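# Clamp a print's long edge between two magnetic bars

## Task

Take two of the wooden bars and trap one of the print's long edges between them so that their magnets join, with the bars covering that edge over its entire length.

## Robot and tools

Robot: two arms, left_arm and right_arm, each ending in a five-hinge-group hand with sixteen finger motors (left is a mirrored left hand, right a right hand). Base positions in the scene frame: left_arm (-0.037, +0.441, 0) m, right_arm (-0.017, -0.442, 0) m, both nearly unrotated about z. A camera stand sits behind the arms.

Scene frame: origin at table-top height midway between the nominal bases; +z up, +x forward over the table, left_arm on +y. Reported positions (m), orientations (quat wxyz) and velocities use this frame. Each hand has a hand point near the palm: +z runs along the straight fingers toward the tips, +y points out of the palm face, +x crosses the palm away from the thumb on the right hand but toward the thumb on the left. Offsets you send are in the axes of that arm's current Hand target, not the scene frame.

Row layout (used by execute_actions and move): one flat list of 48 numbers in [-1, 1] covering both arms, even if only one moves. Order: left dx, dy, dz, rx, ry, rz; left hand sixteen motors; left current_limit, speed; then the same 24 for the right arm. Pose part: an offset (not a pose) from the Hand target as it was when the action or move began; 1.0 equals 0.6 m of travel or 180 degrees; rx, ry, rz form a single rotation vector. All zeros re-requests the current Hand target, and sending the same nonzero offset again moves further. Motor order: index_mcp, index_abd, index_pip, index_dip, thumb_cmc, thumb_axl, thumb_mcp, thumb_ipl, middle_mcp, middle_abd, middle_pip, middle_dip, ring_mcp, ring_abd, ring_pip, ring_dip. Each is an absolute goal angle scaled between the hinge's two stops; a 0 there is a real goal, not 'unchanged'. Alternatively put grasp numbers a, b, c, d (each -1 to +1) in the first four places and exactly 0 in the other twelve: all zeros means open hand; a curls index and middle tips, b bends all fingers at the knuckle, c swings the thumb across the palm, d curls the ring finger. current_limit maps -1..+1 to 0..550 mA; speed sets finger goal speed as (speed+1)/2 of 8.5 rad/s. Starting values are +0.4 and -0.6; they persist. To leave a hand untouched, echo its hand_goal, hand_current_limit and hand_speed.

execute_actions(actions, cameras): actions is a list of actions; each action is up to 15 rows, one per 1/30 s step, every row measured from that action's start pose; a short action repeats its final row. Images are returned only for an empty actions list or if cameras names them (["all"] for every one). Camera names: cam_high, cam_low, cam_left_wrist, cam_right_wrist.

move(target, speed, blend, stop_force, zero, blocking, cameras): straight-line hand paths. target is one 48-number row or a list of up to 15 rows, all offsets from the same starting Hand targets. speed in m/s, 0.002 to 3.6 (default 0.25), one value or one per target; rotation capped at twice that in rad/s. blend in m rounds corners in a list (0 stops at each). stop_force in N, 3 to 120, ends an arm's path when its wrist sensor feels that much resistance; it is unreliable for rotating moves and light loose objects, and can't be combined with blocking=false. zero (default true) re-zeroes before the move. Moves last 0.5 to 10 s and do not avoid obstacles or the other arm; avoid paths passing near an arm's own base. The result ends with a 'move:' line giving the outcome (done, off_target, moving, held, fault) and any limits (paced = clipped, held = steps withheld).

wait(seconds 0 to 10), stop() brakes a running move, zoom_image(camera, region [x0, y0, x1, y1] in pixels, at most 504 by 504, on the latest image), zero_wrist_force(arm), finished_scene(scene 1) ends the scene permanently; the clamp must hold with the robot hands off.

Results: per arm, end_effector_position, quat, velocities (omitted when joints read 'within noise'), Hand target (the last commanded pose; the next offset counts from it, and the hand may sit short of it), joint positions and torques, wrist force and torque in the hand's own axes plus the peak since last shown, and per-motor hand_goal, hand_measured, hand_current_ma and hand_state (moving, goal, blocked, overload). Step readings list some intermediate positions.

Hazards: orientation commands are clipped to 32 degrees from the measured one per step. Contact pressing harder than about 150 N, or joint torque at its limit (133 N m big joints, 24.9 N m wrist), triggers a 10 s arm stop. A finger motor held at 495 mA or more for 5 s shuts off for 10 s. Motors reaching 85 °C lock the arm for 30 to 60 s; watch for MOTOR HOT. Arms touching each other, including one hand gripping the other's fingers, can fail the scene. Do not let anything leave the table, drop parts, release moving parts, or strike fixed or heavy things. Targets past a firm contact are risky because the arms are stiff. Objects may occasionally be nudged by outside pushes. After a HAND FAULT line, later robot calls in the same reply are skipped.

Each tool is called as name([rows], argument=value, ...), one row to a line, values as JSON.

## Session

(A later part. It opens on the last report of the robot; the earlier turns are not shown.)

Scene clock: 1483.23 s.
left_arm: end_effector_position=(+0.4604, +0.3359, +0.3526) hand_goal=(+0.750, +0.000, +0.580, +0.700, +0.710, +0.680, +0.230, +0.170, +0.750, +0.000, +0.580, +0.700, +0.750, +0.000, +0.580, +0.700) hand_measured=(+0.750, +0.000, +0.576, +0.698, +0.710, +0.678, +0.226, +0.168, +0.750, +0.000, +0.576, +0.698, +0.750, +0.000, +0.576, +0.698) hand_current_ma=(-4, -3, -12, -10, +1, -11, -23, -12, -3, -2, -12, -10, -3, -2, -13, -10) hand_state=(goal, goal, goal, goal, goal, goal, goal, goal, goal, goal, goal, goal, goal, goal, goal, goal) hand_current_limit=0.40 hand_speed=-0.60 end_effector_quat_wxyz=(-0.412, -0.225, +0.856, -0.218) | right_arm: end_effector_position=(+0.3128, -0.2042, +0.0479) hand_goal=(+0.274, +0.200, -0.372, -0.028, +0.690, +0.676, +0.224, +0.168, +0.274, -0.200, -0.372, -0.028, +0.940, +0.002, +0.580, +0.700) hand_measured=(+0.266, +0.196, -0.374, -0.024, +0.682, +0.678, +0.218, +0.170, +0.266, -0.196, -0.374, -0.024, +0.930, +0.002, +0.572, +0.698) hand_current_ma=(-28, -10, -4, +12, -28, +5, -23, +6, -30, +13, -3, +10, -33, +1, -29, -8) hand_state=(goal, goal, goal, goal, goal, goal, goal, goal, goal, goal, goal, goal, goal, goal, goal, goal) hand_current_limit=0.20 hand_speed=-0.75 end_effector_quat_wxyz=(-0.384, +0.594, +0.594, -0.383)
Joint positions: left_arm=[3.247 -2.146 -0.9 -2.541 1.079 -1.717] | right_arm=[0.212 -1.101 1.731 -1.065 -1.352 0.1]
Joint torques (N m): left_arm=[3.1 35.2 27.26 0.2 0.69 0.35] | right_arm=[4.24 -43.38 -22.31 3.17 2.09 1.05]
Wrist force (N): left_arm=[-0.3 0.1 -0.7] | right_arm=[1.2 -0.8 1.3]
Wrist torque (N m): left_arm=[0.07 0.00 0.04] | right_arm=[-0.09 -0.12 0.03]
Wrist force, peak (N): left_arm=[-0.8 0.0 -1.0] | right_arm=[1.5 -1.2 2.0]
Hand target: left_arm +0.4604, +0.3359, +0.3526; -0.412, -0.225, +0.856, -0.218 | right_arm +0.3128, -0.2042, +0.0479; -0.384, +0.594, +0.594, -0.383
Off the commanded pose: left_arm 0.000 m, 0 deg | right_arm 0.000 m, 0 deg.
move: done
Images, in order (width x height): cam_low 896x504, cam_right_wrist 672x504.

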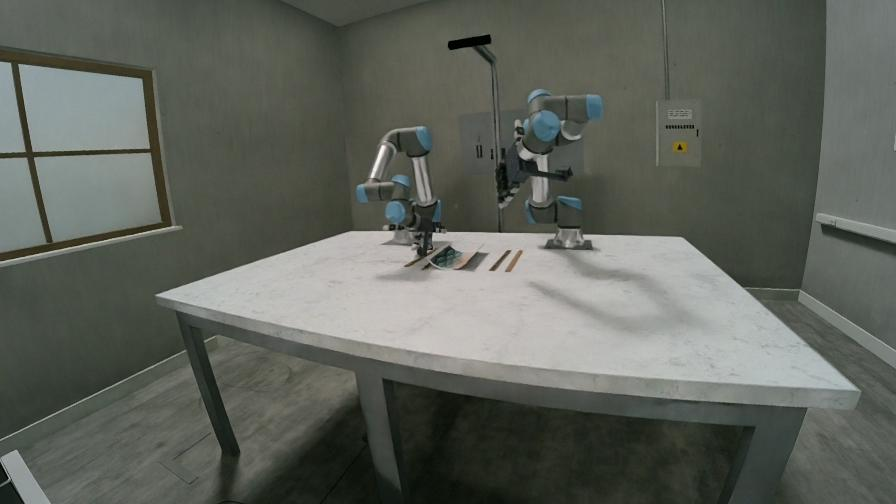

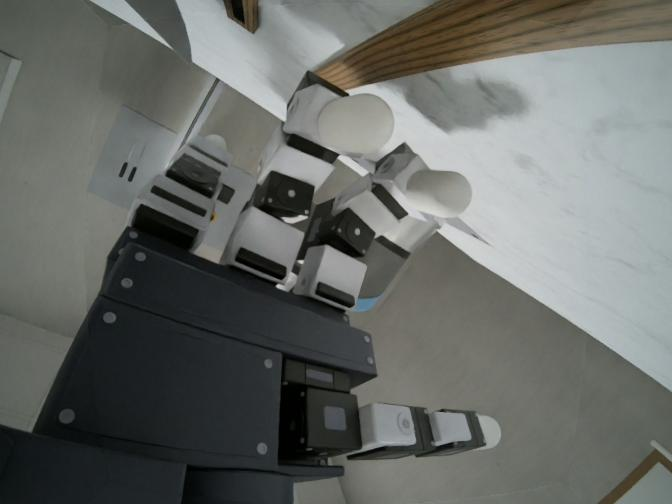

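execute_actions(actions=[], cameras=["cam_high", "cam_low", "cam_right_wrist"])

zoom_image(camera="cam_high", region=[400, 90, 530, 250])

zoom_image(camera="cam_low", region=[395, 210, 455, 275])

Scene clock: 1508.77 s.
left_arm: end_effector_position=(+0.4604, +0.3359, +0.3526) hand_goal=(+0.750, +0.000, +0.580, +0.700, +0.710, +0.680, +0.230, +0.170, +0.750, +0.000, +0.580, +0.700, +0.750, +0.000, +0.580, +0.700) hand_measured=(+0.750, +0.000, +0.576, +0.698, +0.710, +0.678, +0.226, +0.168, +0.750, +0.000, +0.576, +0.698, +0.750, +0.000, +0.576, +0.698) hand_current_ma=(-4, -3, -12, -10, +1, -11, -23, -12, -3, -2, -12, -10, -3, -2, -13, -10) hand_state=(goal, goal, goal, goal, goal, goal, goal, goal, goal, goal, goal, goal, goal, goal, goal, goal) hand_current_limit=0.40 hand_speed=-0.60 end_effector_quat_wxyz=(-0.412, -0.225, +0.856, -0.218) | right_arm: end_effector_position=(+0.3128, -0.2042, +0.0479) hand_goal=(+0.274, +0.200, -0.372, -0.028, +0.690, +0.676, +0.224, +0.168, +0.274, -0.200, -0.372, -0.028, +0.940, +0.002, +0.580, +0.700) hand_measured=(+0.266, +0.196, -0.374, -0.024, +0.682, +0.678, +0.218, +0.170, +0.266, -0.196, -0.374, -0.024, +0.930, +0.002, +0.572, +0.698) hand_current_ma=(-28, -10, -4, +12, -28, +5, -23, +6, -30, +13, -3, +10, -33, +1, -29, -8) hand_state=(goal, goal, goal, goal, goal, goal, goal, goal, goal, goal, goal, goal, goal, goal, goal, goal) hand_current_limit=0.20 hand_speed=-0.75 end_effector_quat_wxyz=(-0.384, +0.594, +0.594, -0.383)
Joint positions: left_arm=[3.247 -2.146 -0.9 -2.541 1.079 -1.717] | right_arm=[0.212 -1.101 1.731 -1.065 -1.352 0.1]
Joint velocities: within noise
Joint torques (N m): left_arm=[3.11 34.84 27.9 0.16 0.73 0.28] | right_arm=[4.08 -42.64 -22.26 2.19 1.9 0.77]
Motor temperatures (°C): left_arm=[34 34 32 37 38 37] | right_arm=[33 30 26 41 33 32]
Wrist force (N): left_arm=[-0.3 0.5 -0.7] | right_arm=[1.6 -0.8 1.3]
Wrist torque (N m): left_arm=[0.12 0.01 0.02] | right_arm=[-0.10 -0.17 0.05]
Wrist force, peak (N): left_arm=[-0.6 -0.2 -1.1] | right_arm=[1.8 -0.9 1.8]
Hand target: left_arm +0.4604, +0.3359, +0.3526; -0.412, -0.225, +0.856, -0.218 | right_arm +0.3128, -0.2042, +0.0479; -0.384, +0.594, +0.594, -0.383
Off the commanded pose: left_arm 0.000 m, 0 deg | right_arm 0.000 m, 0 deg.
Images, in order (width x height): cam_high 896x504, cam_low 896x504, cam_right_wrist 672x504.

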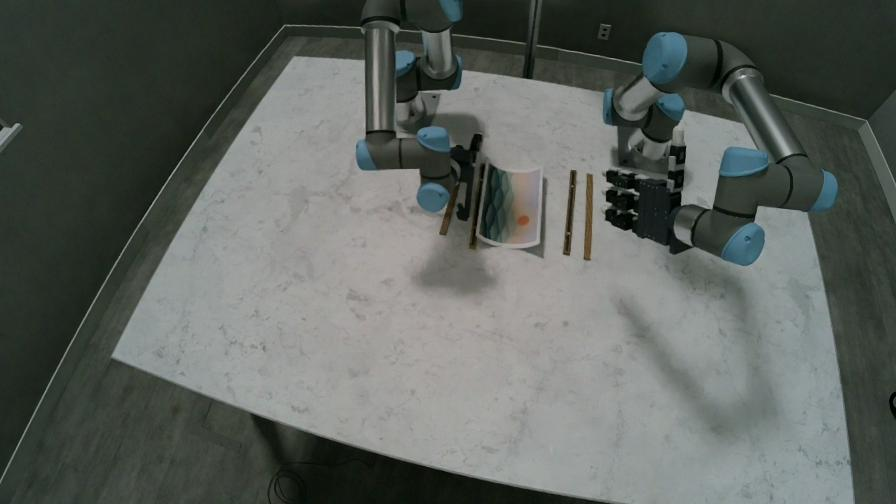

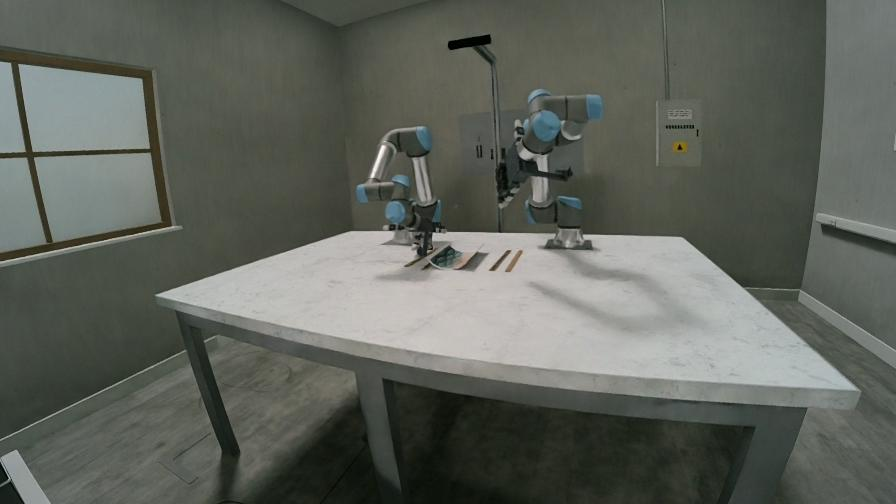

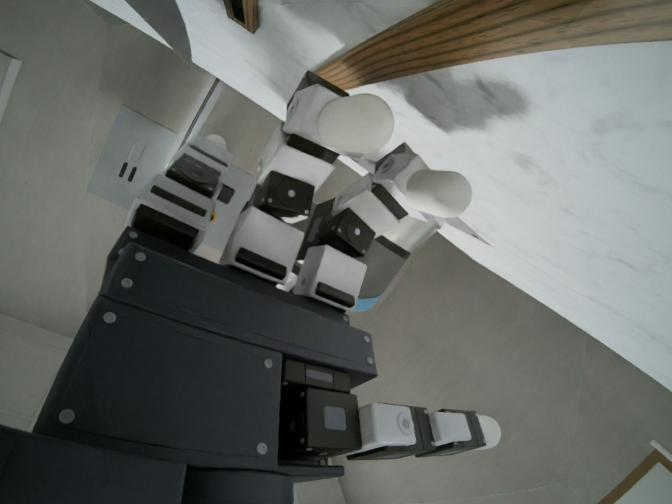

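Scaled by 3.150 from the camera's 896x504 image, which has a finer 1280x720 frame.

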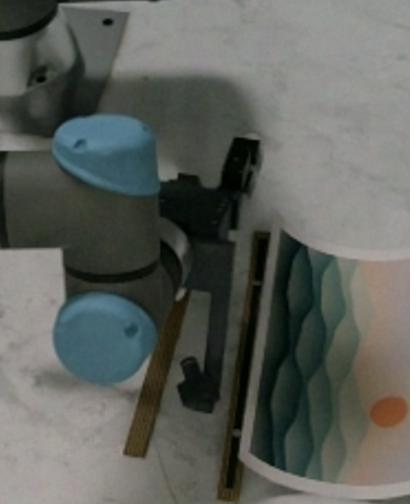

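Scaled by 7.754 from the camera's 896x504 image, which has a finer 1280x720 frame.

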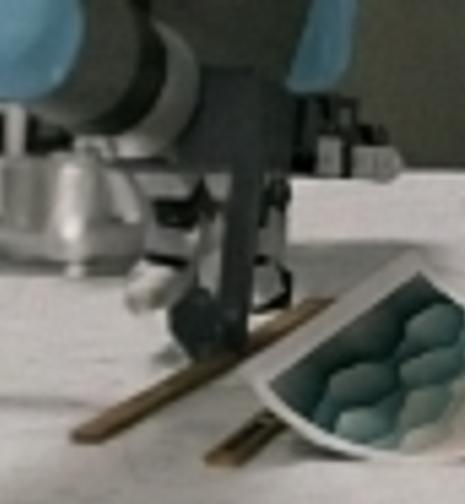

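move(target=[0,0,0,0,0,0, 0,0,0,0,0,0,0,0,0,0,0,0,0,0,0,0,0.4,-0.6, 0.025,0.0326,-0.0402,0,0,0, 0.274,0.2,-0.3723,-0.029,0.69,0.6766,0.2247,0.1676,0.274,-0.2,-0.3723,-0.029,0.94,0.001,0.58,0.70,0.2,-0.75], speed=0.02, stop_force=4, cameras=["cam_low", "cam_right_wrist", "cam_high"])

zoom_image(camera="cam_low", region=[395, 210, 455, 275])

zoom_image(camera="cam_right_wrist", region=[240, 0, 540, 260])

zoom_image(camera="cam_high", region=[400, 110, 520, 250])

Scene clock: 1576.57 s.
left_arm: end_effector_position=(+0.4604, +0.3359, +0.3526) hand_goal=(+0.750, +0.000, +0.580, +0.700, +0.710, +0.680, +0.230, +0.170, +0.750, +0.000, +0.580, +0.700, +0.750, +0.000, +0.580, +0.700) hand_measured=(+0.750, +0.000, +0.576, +0.698, +0.710, +0.678, +0.226, +0.168, +0.750, +0.000, +0.576, +0.698, +0.750, +0.000, +0.576, +0.698) hand_current_ma=(-4, -3, -12, -10, +1, -11, -23, -12, -3, -2, -12, -10, -3, -2, -13, -10) hand_state=(goal, goal, goal, goal, goal, goal, goal, goal, goal, goal, goal, goal, goal, goal, goal, goal) hand_current_limit=0.40 hand_speed=-0.60 end_effector_quat_wxyz=(-0.412, -0.225, +0.856, -0.218) | right_arm: end_effector_position=(+0.3428, -0.1892, +0.0400) hand_goal=(+0.274, +0.200, -0.372, -0.028, +0.690, +0.676, +0.224, +0.168, +0.274, -0.200, -0.372, -0.028, +0.940, +0.002, +0.580, +0.700) hand_measured=(+0.266, +0.196, -0.374, -0.024, +0.682, +0.678, +0.218, +0.170, +0.266, -0.196, -0.374, -0.024, +0.930, +0.002, +0.572, +0.698) hand_current_ma=(-28, -10, -4, +12, -28, +5, -23, +6, -30, +13, -3, +10, -33, +1, -29, -8) hand_state=(goal, goal, goal, goal, goal, goal, goal, goal, goal, goal, goal, goal, goal, goal, goal, goal) hand_current_limit=0.20 hand_speed=-0.75 end_effector_quat_wxyz=(-0.384, +0.594, +0.594, -0.383)
Joint positions: left_arm=[3.247 -2.146 -0.9 -2.541 1.079 -1.717] | right_arm=[0.225 -1.024 1.629 -1.041 -1.34 0.105]
Joint torques (N m): left_arm=[2.92 35.94 26.93 0.1 0.72 0.32] | right_arm=[-4.6 -45.69 -7.05 -0.69 -0.83 0.2]
Wrist force (N): left_arm=[-0.5 0.3 -0.5] | right_arm=[1.6 -0.7 1.4]
Wrist torque (N m): left_arm=[0.08 0.05 0.00] | right_arm=[-0.07 -0.19 0.07]
Wrist force, peak (N): left_arm=[-0.7 -0.3 -1.1] | right_arm=[1.6 -1.5 1.7]
Hand target: left_arm +0.4604, +0.3359, +0.3526; -0.412, -0.225, +0.856, -0.218 | right_arm +0.3429, -0.1893, +0.0400; -0.384, +0.594, +0.594, -0.383
Off the commanded pose: left_arm 0.000 m, 0 deg | right_arm 0.000 m, 0 deg.
move: done
Images, in order (width x height): cam_high 896x504, cam_low 896x504, cam_right_wrist 672x504.

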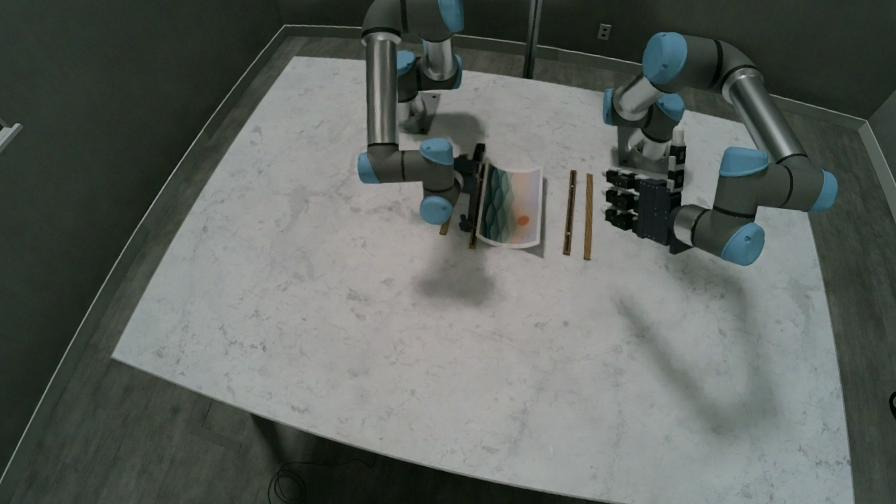

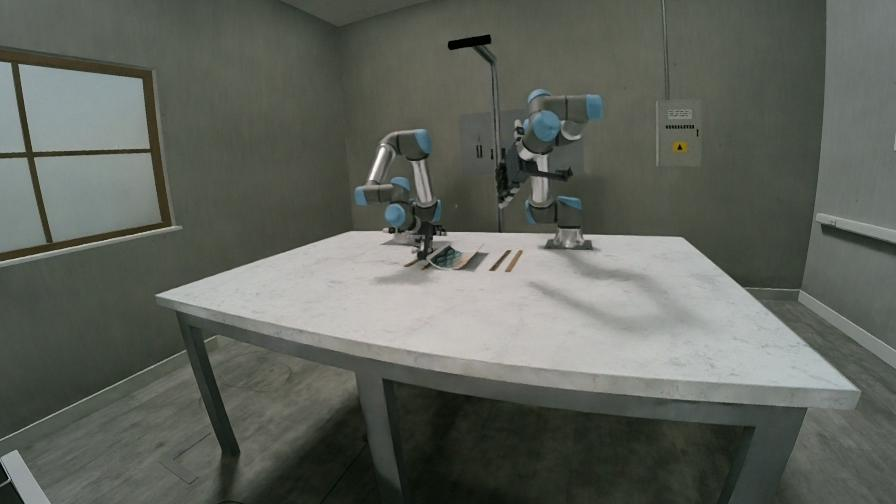

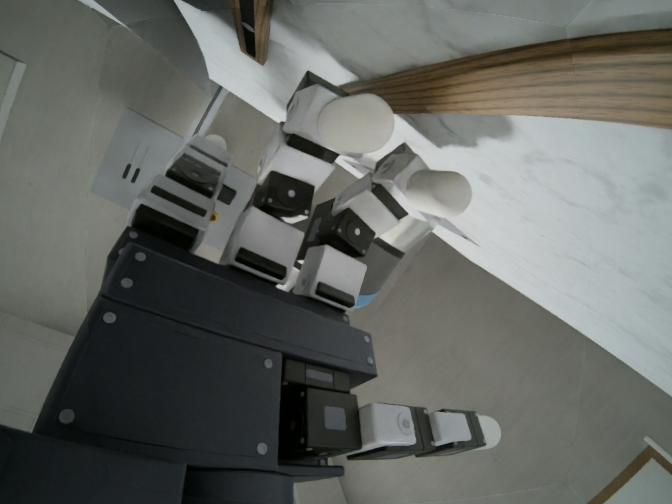

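Scaled by 7.754 from the camera's 896x504 image, which has a finer 1280x720 frame.

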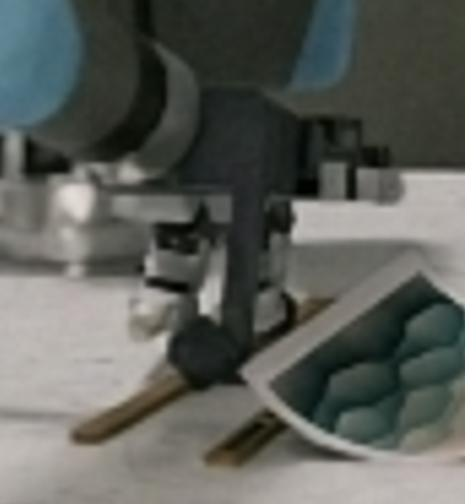

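Scaled by 1.680 from the camera's 672x504 image, which has a finer 960x720 frame.

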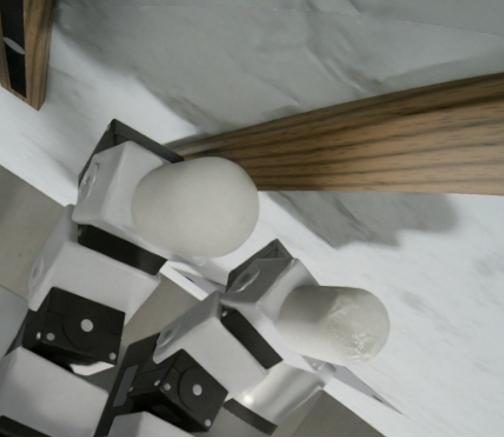

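Scaled by 3.600 from the camera's 896x504 image, which has a finer 1280x720 frame.

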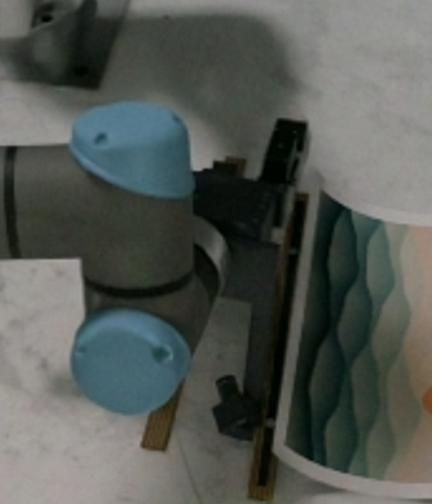

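move([
  [0,0,0,0,0,0, 0,0,0,0,0,0,0,0,0,0,0,0,0,0,0,0,0.4,-0.6, 0,-0.0533,-0.0238,0,0,0, 0.274,0.2,-0.3723,-0.029,0.69,0.6766,0.2247,0.1676,0.274,-0.2,-0.3723,-0.029,0.94,0.001,0.58,0.70,0.2,-0.75],
  [0,0,0,0,0,0, 0,0,0,0,0,0,0,0,0,0,0,0,0,0,0,0,0.4,-0.6, -0.0517,-0.0533,-0.0238,0,0,0, 0.93,0.05,0.58,0.70,0.69,0.6766,0.2247,0.1676,0.274,0.2,-0.3723,-0.029,0.274,-0.2,-0.3723,-0.029,0.2,-0.75],
], speed=0.06, cameras=["cam_low", "cam_right_wrist"])

zoom_image(camera="cam_low", region=[395, 200, 455, 275])

zoom_image(camera="cam_right_wrist", region=[100, 0, 500, 300])

Scene clock: 1650.73 s.
left_arm: end_effector_position=(+0.4604, +0.3359, +0.3526) hand_goal=(+0.750, +0.000, +0.580, +0.700, +0.710, +0.680, +0.230, +0.170, +0.750, +0.000, +0.580, +0.700, +0.750, +0.000, +0.580, +0.700) hand_measured=(+0.750, +0.000, +0.576, +0.698, +0.710, +0.678, +0.226, +0.168, +0.750, +0.000, +0.576, +0.698, +0.750, +0.000, +0.576, +0.698) hand_current_ma=(-4, -3, -12, -10, +1, -11, -23, -12, -3, -2, -12, -10, -3, -2, -13, -10) hand_state=(goal, goal, goal, goal, goal, goal, goal, goal, goal, goal, goal, goal, goal, goal, goal, goal) hand_current_limit=0.40 hand_speed=-0.60 end_effector_quat_wxyz=(-0.412, -0.225, +0.856, -0.218) | right_arm: end_effector_position=(+0.3427, -0.2203, +0.0750) hand_goal=(+0.930, +0.050, +0.580, +0.700, +0.690, +0.676, +0.224, +0.168, +0.274, +0.200, -0.372, -0.028, +0.274, -0.200, -0.372, -0.028) hand_measured=(+0.910, +0.052, +0.570, +0.696, +0.682, +0.678, +0.218, +0.170, +0.266, +0.196, -0.374, -0.024, +0.272, -0.196, -0.366, -0.024) hand_current_ma=(-79, +7, -32, -12, -28, +5, -23, +6, -30, -13, -3, +10, -5, +10, +20, +11) hand_state=(blocked, goal, goal, goal, goal, goal, goal, goal, goal, goal, goal, goal, goal, goal, goal, goal) hand_current_limit=0.20 hand_speed=-0.75 end_effector_quat_wxyz=(-0.384, +0.594, +0.594, -0.383)
Joint positions: left_arm=[3.247 -2.146 -0.9 -2.541 1.079 -1.717] | right_arm=[0.173 -1.096 1.64 -0.975 -1.388 0.083]
Joint torques (N m): left_arm=[2.36 35.72 27.93 0.17 0.76 0.46] | right_arm=[6.77 -30.06 -24.05 2.91 2.66 1.61]
Wrist force (N): left_arm=[-0.3 0.0 -0.7] | right_arm=[1.4 -1.1 1.7]
Wrist torque (N m): left_arm=[0.07 0.00 0.04] | right_arm=[-0.16 -0.14 0.10]
Wrist force, peak (N): left_arm=[-0.5 0.2 -1.3] | right_arm=[2.0 -1.0 1.9]
Hand target: left_arm +0.4604, +0.3359, +0.3526; -0.412, -0.225, +0.856, -0.218 | right_arm +0.3427, -0.2203, +0.0750; -0.384, +0.594, +0.594, -0.383
Off the commanded pose: left_arm 0.000 m, 0 deg | right_arm 0.000 m, 0 deg.
move: done
Images, in order (width x height): cam_low 896x504, cam_right_wrist 672x504.

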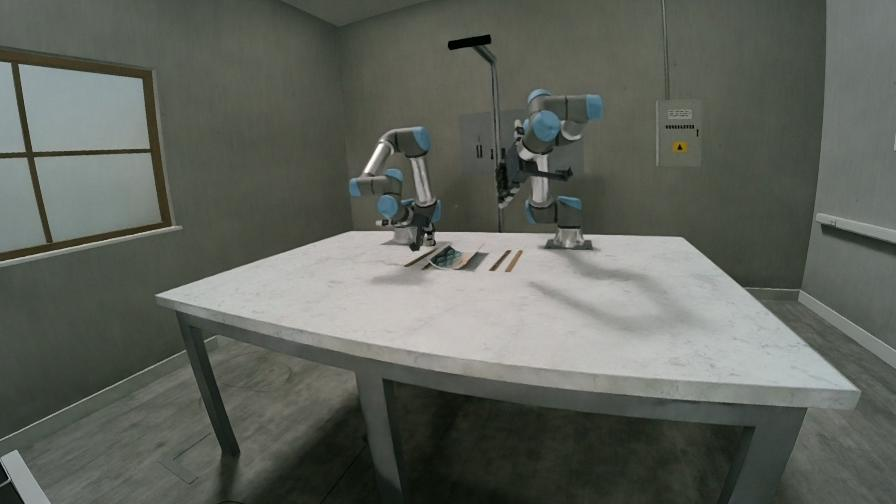

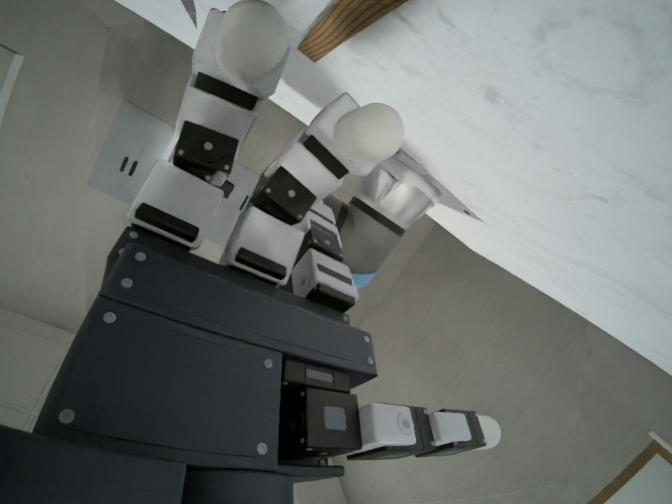

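Scaled by 6.720 from the camera's 896x504 image, which has a finer 1280x720 frame.

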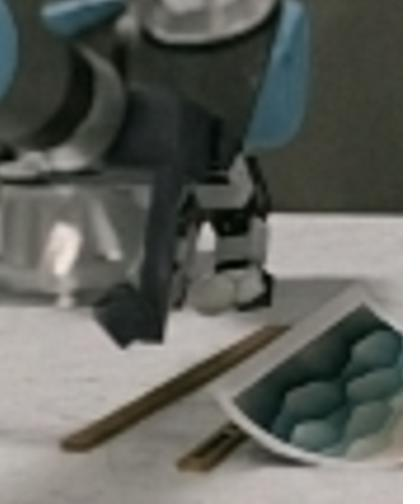

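Scaled by 1.260 from the camera's 672x504 image, which has a finer 960x720 frame.

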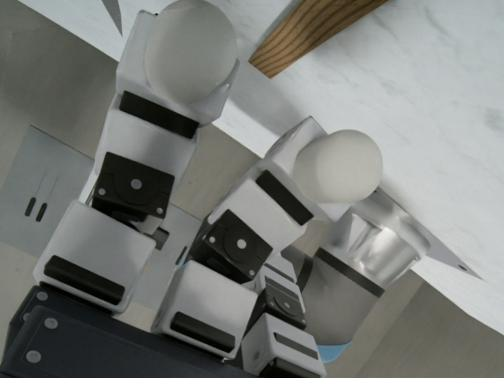

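move(target=[0,0,0,0,0,0, 0,0,0,0,0,0,0,0,0,0,0,0,0,0,0,0,0.4,-0.6, 0,0.0487,0.0218,0,0,0, 0.93,0.05,0.58,0.70,0.69,0.6766,0.2247,0.1676,0.274,0.2,-0.3723,-0.029,0.274,-0.2,-0.3723,-0.029,0.2,-0.75], speed=0.025, stop_force=3, cameras=["cam_low", "cam_right_wrist"])

zoom_image(camera="cam_low", region=[395, 200, 455, 275])

zoom_image(camera="cam_right_wrist", region=[100, 0, 500, 300])

Scene clock: 1666.30 s.
left_arm: end_effector_position=(+0.4604, +0.3359, +0.3526) hand_goal=(+0.750, +0.000, +0.580, +0.700, +0.710, +0.680, +0.230, +0.170, +0.750, +0.000, +0.580, +0.700, +0.750, +0.000, +0.580, +0.700) hand_measured=(+0.750, +0.000, +0.576, +0.698, +0.710, +0.678, +0.226, +0.168, +0.750, +0.000, +0.576, +0.698, +0.750, +0.000, +0.576, +0.698) hand_current_ma=(-4, -3, -12, -10, +1, -11, -23, -12, -3, -2, -12, -10, -3, -2, -13, -10) hand_state=(goal, goal, goal, goal, goal, goal, goal, goal, goal, goal, goal, goal, goal, goal, goal, goal) hand_current_limit=0.40 hand_speed=-0.60 end_effector_quat_wxyz=(-0.412, -0.225, +0.856, -0.218) | right_arm: end_effector_position=(+0.3428, -0.2203, +0.0430) hand_goal=(+0.930, +0.050, +0.580, +0.700, +0.690, +0.676, +0.224, +0.168, +0.274, +0.200, -0.372, -0.028, +0.274, -0.200, -0.372, -0.028) hand_measured=(+0.910, +0.052, +0.570, +0.696, +0.682, +0.678, +0.218, +0.170, +0.266, +0.196, -0.374, -0.024, +0.272, -0.196, -0.366, -0.024) hand_current_ma=(-79, +7, -31, -12, -28, +5, -23, +6, -30, -13, -3, +10, -5, +10, +20, +11) hand_state=(blocked, goal, goal, goal, goal, goal, goal, goal, goal, goal, goal, goal, goal, goal, goal, goal) hand_current_limit=0.20 hand_speed=-0.75 end_effector_quat_wxyz=(-0.384, +0.594, +0.594, -0.383)
Joint positions: left_arm=[3.247 -2.146 -0.9 -2.541 1.079 -1.717] | right_arm=[0.173 -1.054 1.67 -1.047 -1.388 0.083]
Joint torques (N m): left_arm=[2.34 35.45 26.76 0.2 0.82 0.27] | right_arm=[6.5 -45.45 -22.56 3.13 2.59 1.64]
Wrist force (N): left_arm=[-0.3 0.1 -0.3] | right_arm=[1.2 -0.6 1.8]
Wrist torque (N m): left_arm=[0.04 0.01 0.04] | right_arm=[-0.11 -0.12 0.10]
Wrist force, peak (N): left_arm=[-0.3 0.5 -1.1] | right_arm=[1.7 -1.3 1.8]
Hand target: left_arm +0.4604, +0.3359, +0.3526; -0.412, -0.225, +0.856, -0.218 | right_arm +0.3428, -0.2203, +0.0430; -0.384, +0.594, +0.594, -0.383
Off the commanded pose: left_arm 0.000 m, 0 deg | right_arm 0.000 m, 0 deg.
move: done
Images, in order (width x height): cam_low 896x504, cam_right_wrist 672x504.

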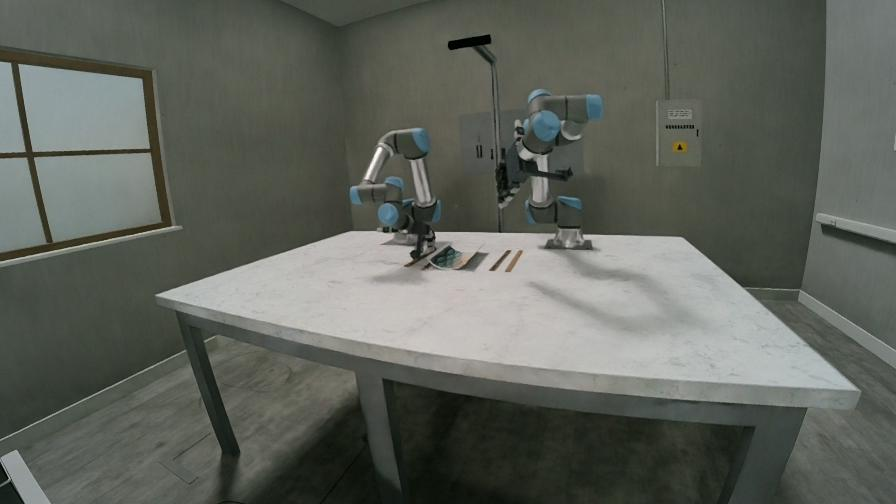

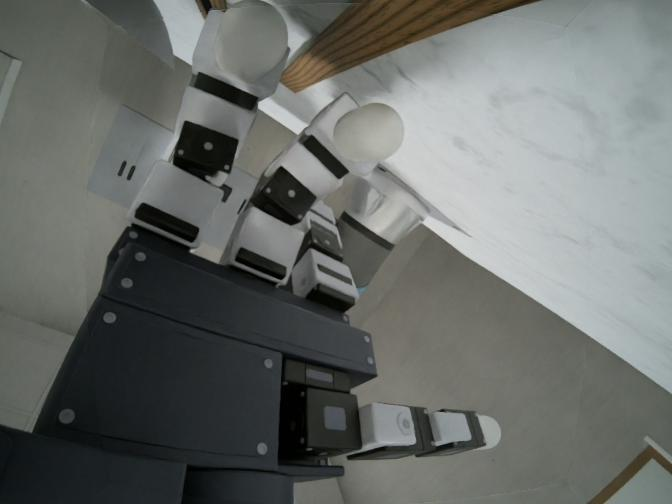

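Scaled by 6.720 from the camera's 896x504 image, which has a finer 1280x720 frame.

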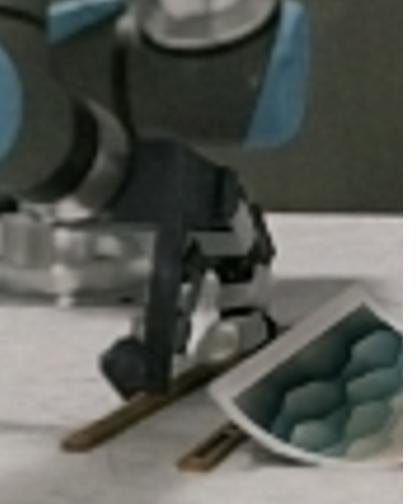

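Scaled by 1.260 from the camera's 672x504 image, which has a finer 960x720 frame.

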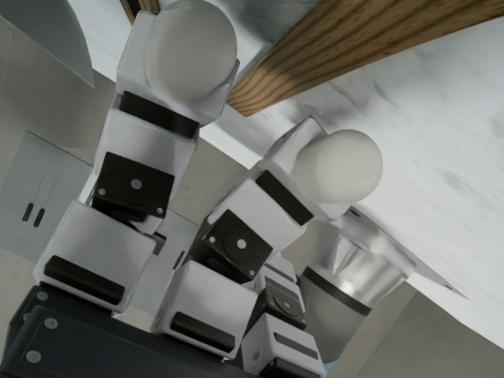

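move(target=[0,0,0,0,0,0, 0,0,0,0,0,0,0,0,0,0,0,0,0,0,0,0,0.4,-0.6, -0.01,0.0152,0.0068,0,0,0, 0.93,0.05,0.58,0.70,0.69,0.6766,0.2247,0.1676,0.274,0.2,-0.3723,-0.029,0.274,-0.2,-0.3723,-0.029,0.2,-0.75], speed=0.015, stop_force=3, cameras=["cam_low", "cam_right_wrist"])

zoom_image(camera="cam_low", region=[395, 200, 455, 275])

zoom_image(camera="cam_right_wrist", region=[150, 0, 500, 260])

Scene clock: 1683.43 s.
left_arm: end_effector_position=(+0.4604, +0.3359, +0.3526) hand_goal=(+0.750, +0.000, +0.580, +0.700, +0.710, +0.680, +0.230, +0.170, +0.750, +0.000, +0.580, +0.700, +0.750, +0.000, +0.580, +0.700) hand_measured=(+0.750, +0.000, +0.576, +0.698, +0.710, +0.678, +0.226, +0.168, +0.750, +0.000, +0.576, +0.698, +0.750, +0.000, +0.576, +0.698) hand_current_ma=(-4, -3, -12, -10, +1, -11, -23, -12, -3, -2, -12, -10, -3, -2, -13, -10) hand_state=(goal, goal, goal, goal, goal, goal, goal, goal, goal, goal, goal, goal, goal, goal, goal, goal) hand_current_limit=0.40 hand_speed=-0.60 end_effector_quat_wxyz=(-0.412, -0.225, +0.856, -0.218) | right_arm: end_effector_position=(+0.3428, -0.2263, +0.0330) hand_goal=(+0.930, +0.050, +0.580, +0.700, +0.690, +0.676, +0.224, +0.168, +0.274, +0.200, -0.372, -0.028, +0.274, -0.200, -0.372, -0.028) hand_measured=(+0.910, +0.052, +0.570, +0.696, +0.682, +0.678, +0.218, +0.170, +0.266, +0.196, -0.374, -0.024, +0.272, -0.196, -0.366, -0.024) hand_current_ma=(-79, +7, -31, -12, -28, +5, -23, +6, -30, -13, -3, +10, -5, +10, +20, +11) hand_state=(blocked, goal, goal, goal, goal, goal, goal, goal, goal, goal, goal, goal, goal, goal, goal, goal) hand_current_limit=0.20 hand_speed=-0.75 end_effector_quat_wxyz=(-0.384, +0.594, +0.594, -0.383)
Joint positions: left_arm=[3.247 -2.146 -0.9 -2.541 1.079 -1.717] | right_arm=[0.162 -1.045 1.686 -1.072 -1.397 0.078]
Joint torques (N m): left_arm=[2.94 35.72 28.07 0.26 0.69 0.26] | right_arm=[6.08 -44.07 -21.95 3.06 2.49 0.9]
Wrist force (N): left_arm=[-0.4 0.3 -0.6] | right_arm=[1.8 -0.4 1.8]
Wrist torque (N m): left_arm=[0.08 0.03 0.02] | right_arm=[-0.07 -0.18 0.15]
Wrist force, peak (N): left_arm=[-0.4 -0.2 -1.2] | right_arm=[1.7 -1.3 2.2]
Hand target: left_arm +0.4604, +0.3359, +0.3526; -0.412, -0.225, +0.856, -0.218 | right_arm +0.3428, -0.2263, +0.0330; -0.384, +0.594, +0.594, -0.383
Off the commanded pose: left_arm 0.000 m, 0 deg | right_arm 0.000 m, 0 deg.
move: done
Images, in order (width x height): cam_low 896x504, cam_right_wrist 672x504.

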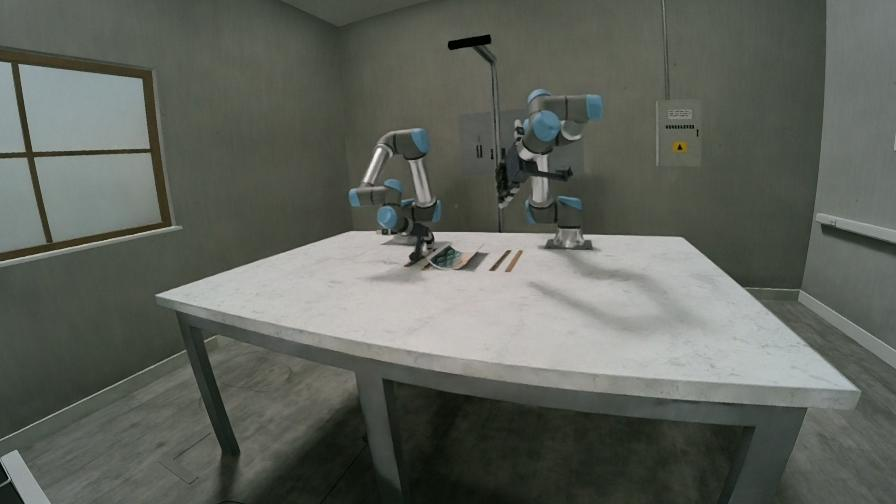

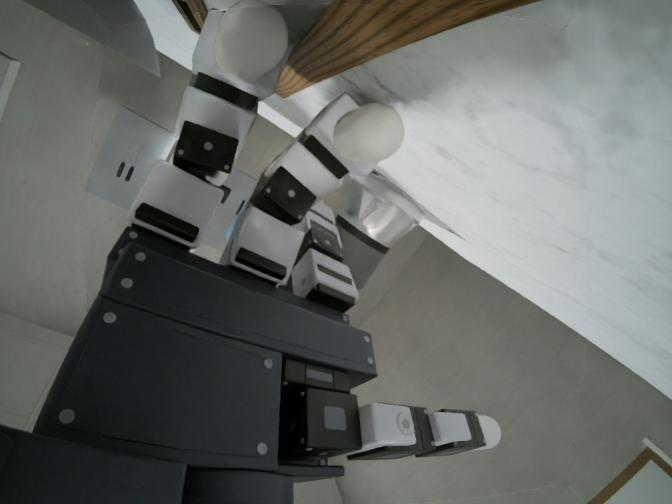

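Scaled by 6.720 from the camera's 896x504 image, which has a finer 1280x720 frame.

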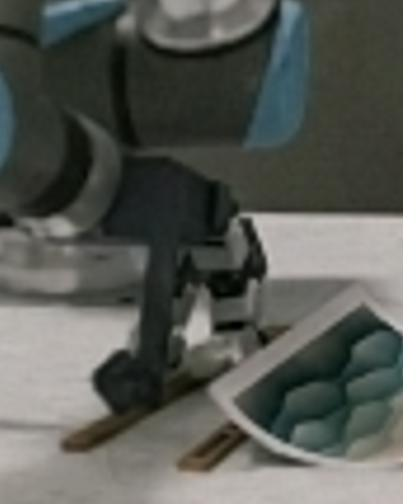

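Scaled by 1.440 from the camera's 672x504 image, which has a finer 960x720 frame.

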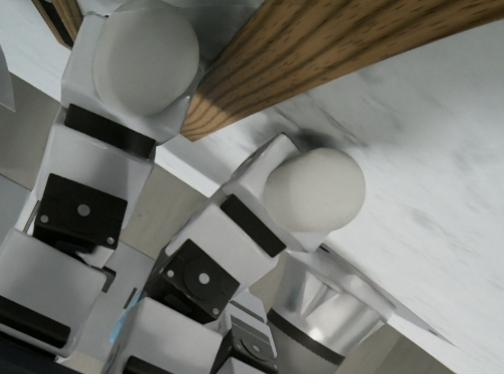

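move(target=[0,0,0,0,0,0, 0,0,0,0,0,0,0,0,0,0,0,0,0,0,0,0,0.4,-0.6, 0,0.0122,0.0054,0,0,0, 0.93,0.05,0.58,0.70,0.69,0.6766,0.2247,0.1676,0.274,0.2,-0.3723,-0.029,0.274,-0.2,-0.3723,-0.029,0.2,-0.75], speed=0.006, stop_force=3, cameras=["cam_low", "cam_right_wrist"])

zoom_image(camera="cam_low", region=[395, 200, 455, 275])

zoom_image(camera="cam_right_wrist", region=[150, 0, 500, 260])

Scene clock: 1690.70 s.
left_arm: end_effector_position=(+0.4604, +0.3359, +0.3526) hand_goal=(+0.750, +0.000, +0.580, +0.700, +0.710, +0.680, +0.230, +0.170, +0.750, +0.000, +0.580, +0.700, +0.750, +0.000, +0.580, +0.700) hand_measured=(+0.750, +0.000, +0.576, +0.698, +0.710, +0.678, +0.226, +0.168, +0.750, +0.000, +0.576, +0.698, +0.750, +0.000, +0.576, +0.698) hand_current_ma=(-4, -3, -12, -10, +1, -11, -23, -12, -3, -2, -12, -10, -3, -2, -13, -10) hand_state=(goal, goal, goal, goal, goal, goal, goal, goal, goal, goal, goal, goal, goal, goal, goal, goal) hand_current_limit=0.40 hand_speed=-0.60 end_effector_quat_wxyz=(-0.412, -0.225, +0.856, -0.218) | right_arm: end_effector_position=(+0.3429, -0.2263, +0.0314) hand_goal=(+0.930, +0.050, +0.580, +0.700, +0.690, +0.676, +0.224, +0.168, +0.274, +0.200, -0.372, -0.028, +0.274, -0.200, -0.372, -0.028) hand_measured=(+0.910, +0.052, +0.570, +0.696, +0.682, +0.678, +0.218, +0.170, +0.268, +0.196, -0.376, -0.024, +0.274, -0.196, -0.370, -0.024) hand_current_ma=(-79, +7, -31, -12, -28, +5, -23, +6, -23, -12, -15, +10, -3, +8, +8, +11) hand_state=(blocked, goal, goal, goal, goal, goal, goal, goal, goal, goal, goal, goal, goal, goal, goal, goal) hand_current_limit=0.20 hand_speed=-0.75 end_effector_quat_wxyz=(-0.384, +0.594, +0.594, -0.383)
Joint positions: left_arm=[3.247 -2.146 -0.9 -2.541 1.079 -1.717] | right_arm=[0.162 -1.043 1.687 -1.076 -1.397 0.078]
Joint torques (N m): left_arm=[2.97 35.22 27.87 0.21 0.52 0.38] | right_arm=[6.56 -44.14 -21.89 2.57 1.92 0.82]
Wrist force (N): left_arm=[-0.6 0.1 -0.5] | right_arm=[1.0 -3.9 -0.1]
Wrist torque (N m): left_arm=[0.05 0.04 0.02] | right_arm=[-0.03 -0.03 -0.03]
Wrist force, peak (N): left_arm=[-0.6 0.1 -1.1] | right_arm=[1.6 -6.2 -0.8]
Hand target: left_arm +0.4604, +0.3359, +0.3526; -0.412, -0.225, +0.856, -0.218 | right_arm +0.3429, -0.2263, +0.0314; -0.384, +0.594, +0.594, -0.383 (not the last commanded pose)
Off the commanded pose: left_arm 0.000 m, 0 deg | right_arm 0.006 m, 0 deg.
move: contact (right_arm)
Images, in order (width x height): cam_low 896x504, cam_right_wrist 672x504.

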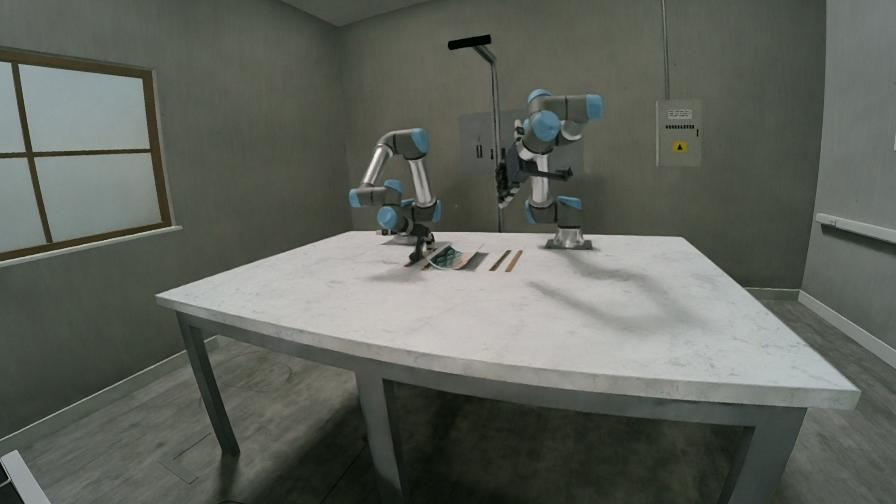

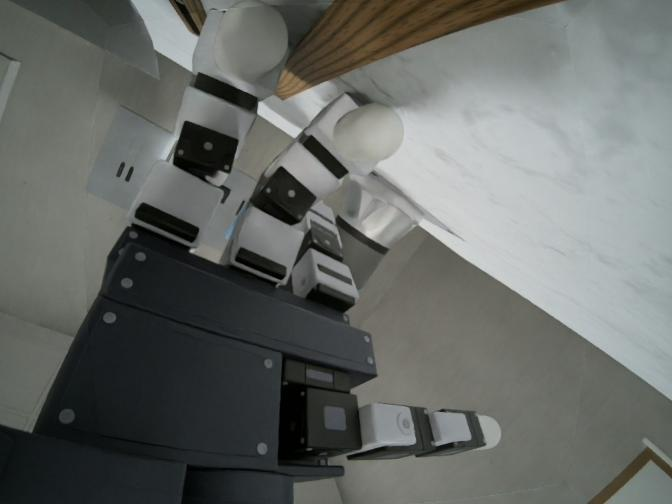

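Scaled by 6.720 from the camera's 896x504 image, which has a finer 1280x720 frame.

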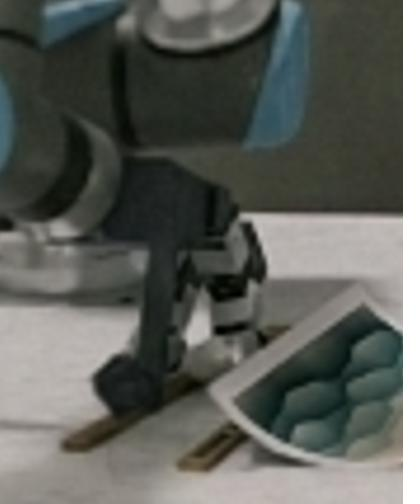

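Scaled by 1.440 from the camera's 672x504 image, which has a finer 960x720 frame.

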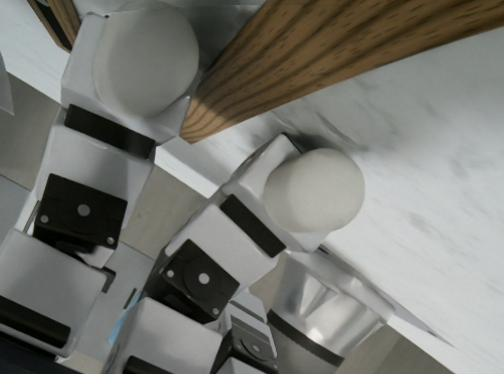

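move(target=[0,0,0,0,0,0, 0,0,0,0,0,0,0,0,0,0,0,0,0,0,0,0,0.4,-0.6, 0,0,0,0,0,0, 0.91,0.05,0.58,0.70,0.69,0.6766,0.2247,0.1676,0.274,0.08,-0.3723,-0.029,0.274,-0.08,-0.3723,-0.029,0.2,-0.9], speed=0.006, cameras=["cam_right_wrist"])

move(target=[0,0,0,0,0,0, 0,0,0,0,0,0,0,0,0,0,0,0,0,0,0,0,0.4,-0.6, 0,0,0,0,0,0, 0.91,0.05,0.58,0.70,0.69,0.6766,0.2247,0.1676,0.274,0.02,-0.3723,-0.029,0.274,-0.02,-0.3723,-0.029,0.2,-0.92], speed=0.006, cameras=["cam_right_wrist", "cam_low"])

zoom_image(camera="cam_right_wrist", region=[150, 0, 500, 260])

Scene clock: 1702.27 s.
left_arm: end_effector_position=(+0.4604, +0.3359, +0.3526) hand_goal=(+0.750, +0.000, +0.580, +0.700, +0.710, +0.680, +0.230, +0.170, +0.750, +0.000, +0.580, +0.700, +0.750, +0.000, +0.580, +0.700) hand_measured=(+0.750, +0.000, +0.576, +0.698, +0.710, +0.678, +0.226, +0.168, +0.750, +0.000, +0.576, +0.698, +0.750, +0.000, +0.576, +0.698) hand_current_ma=(-4, -3, -12, -10, +1, -11, -23, -12, -3, -2, -12, -10, -3, -2, -13, -10) hand_state=(goal, goal, goal, goal, goal, goal, goal, goal, goal, goal, goal, goal, goal, goal, goal, goal) hand_current_limit=0.40 hand_speed=-0.60 end_effector_quat_wxyz=(-0.412, -0.225, +0.856, -0.218) | right_arm: end_effector_position=(+0.3429, -0.2263, +0.0314) hand_goal=(+0.910, +0.050, +0.580, +0.700, +0.690, +0.676, +0.224, +0.168, +0.274, +0.080, -0.372, -0.028, +0.274, -0.080, -0.372, -0.028) hand_measured=(+0.902, +0.052, +0.570, +0.696, +0.682, +0.678, +0.218, +0.170, +0.272, +0.084, -0.374, -0.024, +0.274, -0.082, -0.370, -0.024) hand_current_ma=(-25, +7, -31, -12, -28, +5, -23, +6, -8, +9, -4, +10, -3, -7, +8, +11) hand_state=(goal, goal, goal, goal, goal, goal, goal, goal, goal, goal, goal, goal, goal, goal, goal, goal) hand_current_limit=0.20 hand_speed=-0.90 end_effector_quat_wxyz=(-0.384, +0.594, +0.594, -0.383)
Joint positions: left_arm=[3.247 -2.146 -0.9 -2.541 1.079 -1.717] | right_arm=[0.162 -1.043 1.687 -1.076 -1.397 0.078]
Joint torques (N m): left_arm=[2.07 35.67 27.6 0.23 0.7 0.33] | right_arm=[6.24 -44.16 -22.19 2.54 -2.19 0.94]
Wrist force (N): left_arm=[-0.3 0.0 -0.2] | right_arm=[1.4 -0.9 1.7]
Wrist torque (N m): left_arm=[0.02 0.01 0.04] | right_arm=[-0.13 -0.14 0.12]
Wrist force, peak (N): left_arm=[-0.4 -0.1 -1.1] | right_arm=[1.7 -4.3 0.3]
Hand target: left_arm +0.4604, +0.3359, +0.3526; -0.412, -0.225, +0.856, -0.218 | right_arm +0.3429, -0.2263, +0.0314; -0.384, +0.594, +0.594, -0.383
Off the commanded pose: left_arm 0.000 m, 0 deg | right_arm 0.000 m, 0 deg.
move: done
Images, in order (width x height): cam_right_wrist 672x504.

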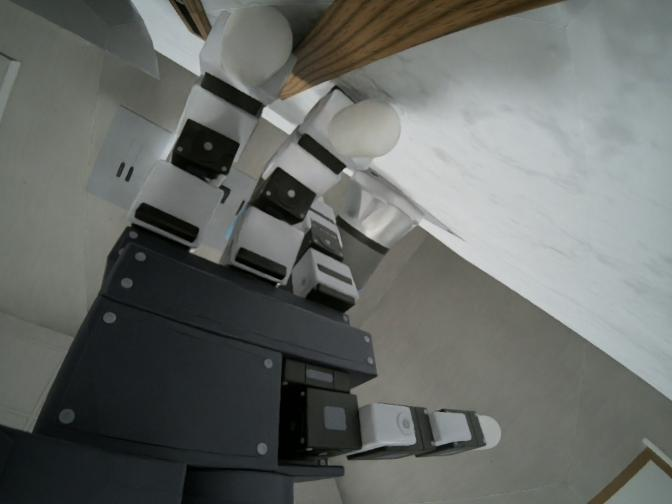

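Scene clock: 1702.77 s.
left_arm: end_effector_position=(+0.4604, +0.3359, +0.3526) hand_goal=(+0.750, +0.000, +0.580, +0.700, +0.710, +0.680, +0.230, +0.170, +0.750, +0.000, +0.580, +0.700, +0.750, +0.000, +0.580, +0.700) hand_measured=(+0.750, +0.000, +0.576, +0.698, +0.710, +0.678, +0.226, +0.168, +0.750, +0.000, +0.576, +0.698, +0.750, +0.000, +0.576, +0.698) hand_current_ma=(-4, -3, -12, -10, +1, -11, -23, -12, -3, -2, -12, -10, -3, -2, -13, -10) hand_state=(goal, goal, goal, goal, goal, goal, goal, goal, goal, goal, goal, goal, goal, goal, goal, goal) hand_current_limit=0.40 hand_speed=-0.60 end_effector_quat_wxyz=(-0.412, -0.225, +0.856, -0.218) | right_arm: end_effector_position=(+0.3429, -0.2263, +0.0314) hand_goal=(+0.910, +0.050, +0.580, +0.700, +0.690, +0.676, +0.224, +0.168, +0.274, +0.020, -0.372, -0.028, +0.274, -0.020, -0.372, -0.028) hand_measured=(+0.902, +0.052, +0.570, +0.696, +0.682, +0.678, +0.218, +0.170, +0.272, +0.024, -0.374, -0.024, +0.274, -0.024, -0.370, -0.024) hand_current_ma=(-25, +7, -31, -12, -28, +5, -23, +6, -8, +10, -4, +10, -3, -13, +8, +11) hand_state=(goal, goal, goal, goal, goal, goal, goal, goal, goal, goal, goal, goal, goal, goal, goal, goal) hand_current_limit=0.20 hand_speed=-0.92 end_effector_quat_wxyz=(-0.384, +0.594, +0.594, -0.383)
Joint positions: left_arm=[3.247 -2.146 -0.9 -2.541 1.079 -1.717] | right_arm=[0.162 -1.043 1.687 -1.076 -1.397 0.078]
Joint torques (N m): left_arm=[2.79 35.68 27.29 0.27 0.59 0.41] | right_arm=[6.14 -43.76 -21.5 2.57 -2.18 0.97]
Wrist force (N): left_arm=[-0.4 0.1 -0.9] | right_arm=[1.7 -0.7 2.1]
Wrist torque (N m): left_arm=[0.08 0.02 0.03] | right_arm=[-0.13 -0.16 0.13]
Wrist force, peak (N): left_arm=[-0.4 0.2 -1.0] | right_arm=[1.7 -0.7 2.1]
Hand target: left_arm +0.4604, +0.3359, +0.3526; -0.412, -0.225, +0.856, -0.218 | right_arm +0.3429, -0.2263, +0.0314; -0.384, +0.594, +0.594, -0.383
Off the commanded pose: left_arm 0.000 m, 0 deg | right_arm 0.000 m, 0 deg.
move: done
Images, in order (width x height): cam_low 896x504, cam_right_wrist 672x504.

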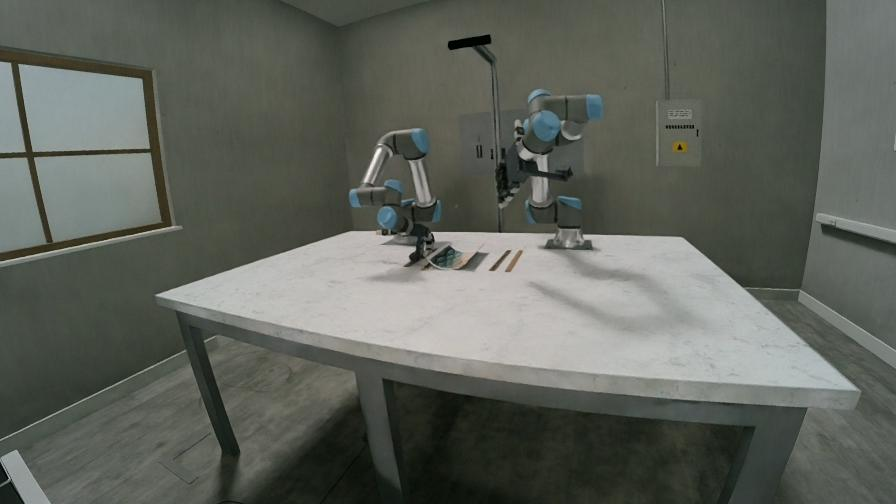

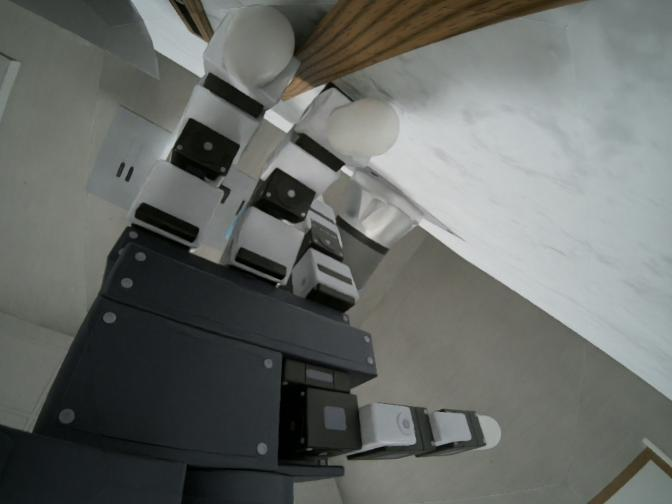

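Scaled by 1.440 from the camera's 672x504 image, which has a finer 960x720 frame.

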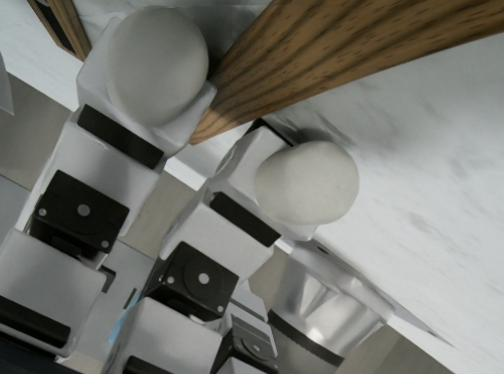

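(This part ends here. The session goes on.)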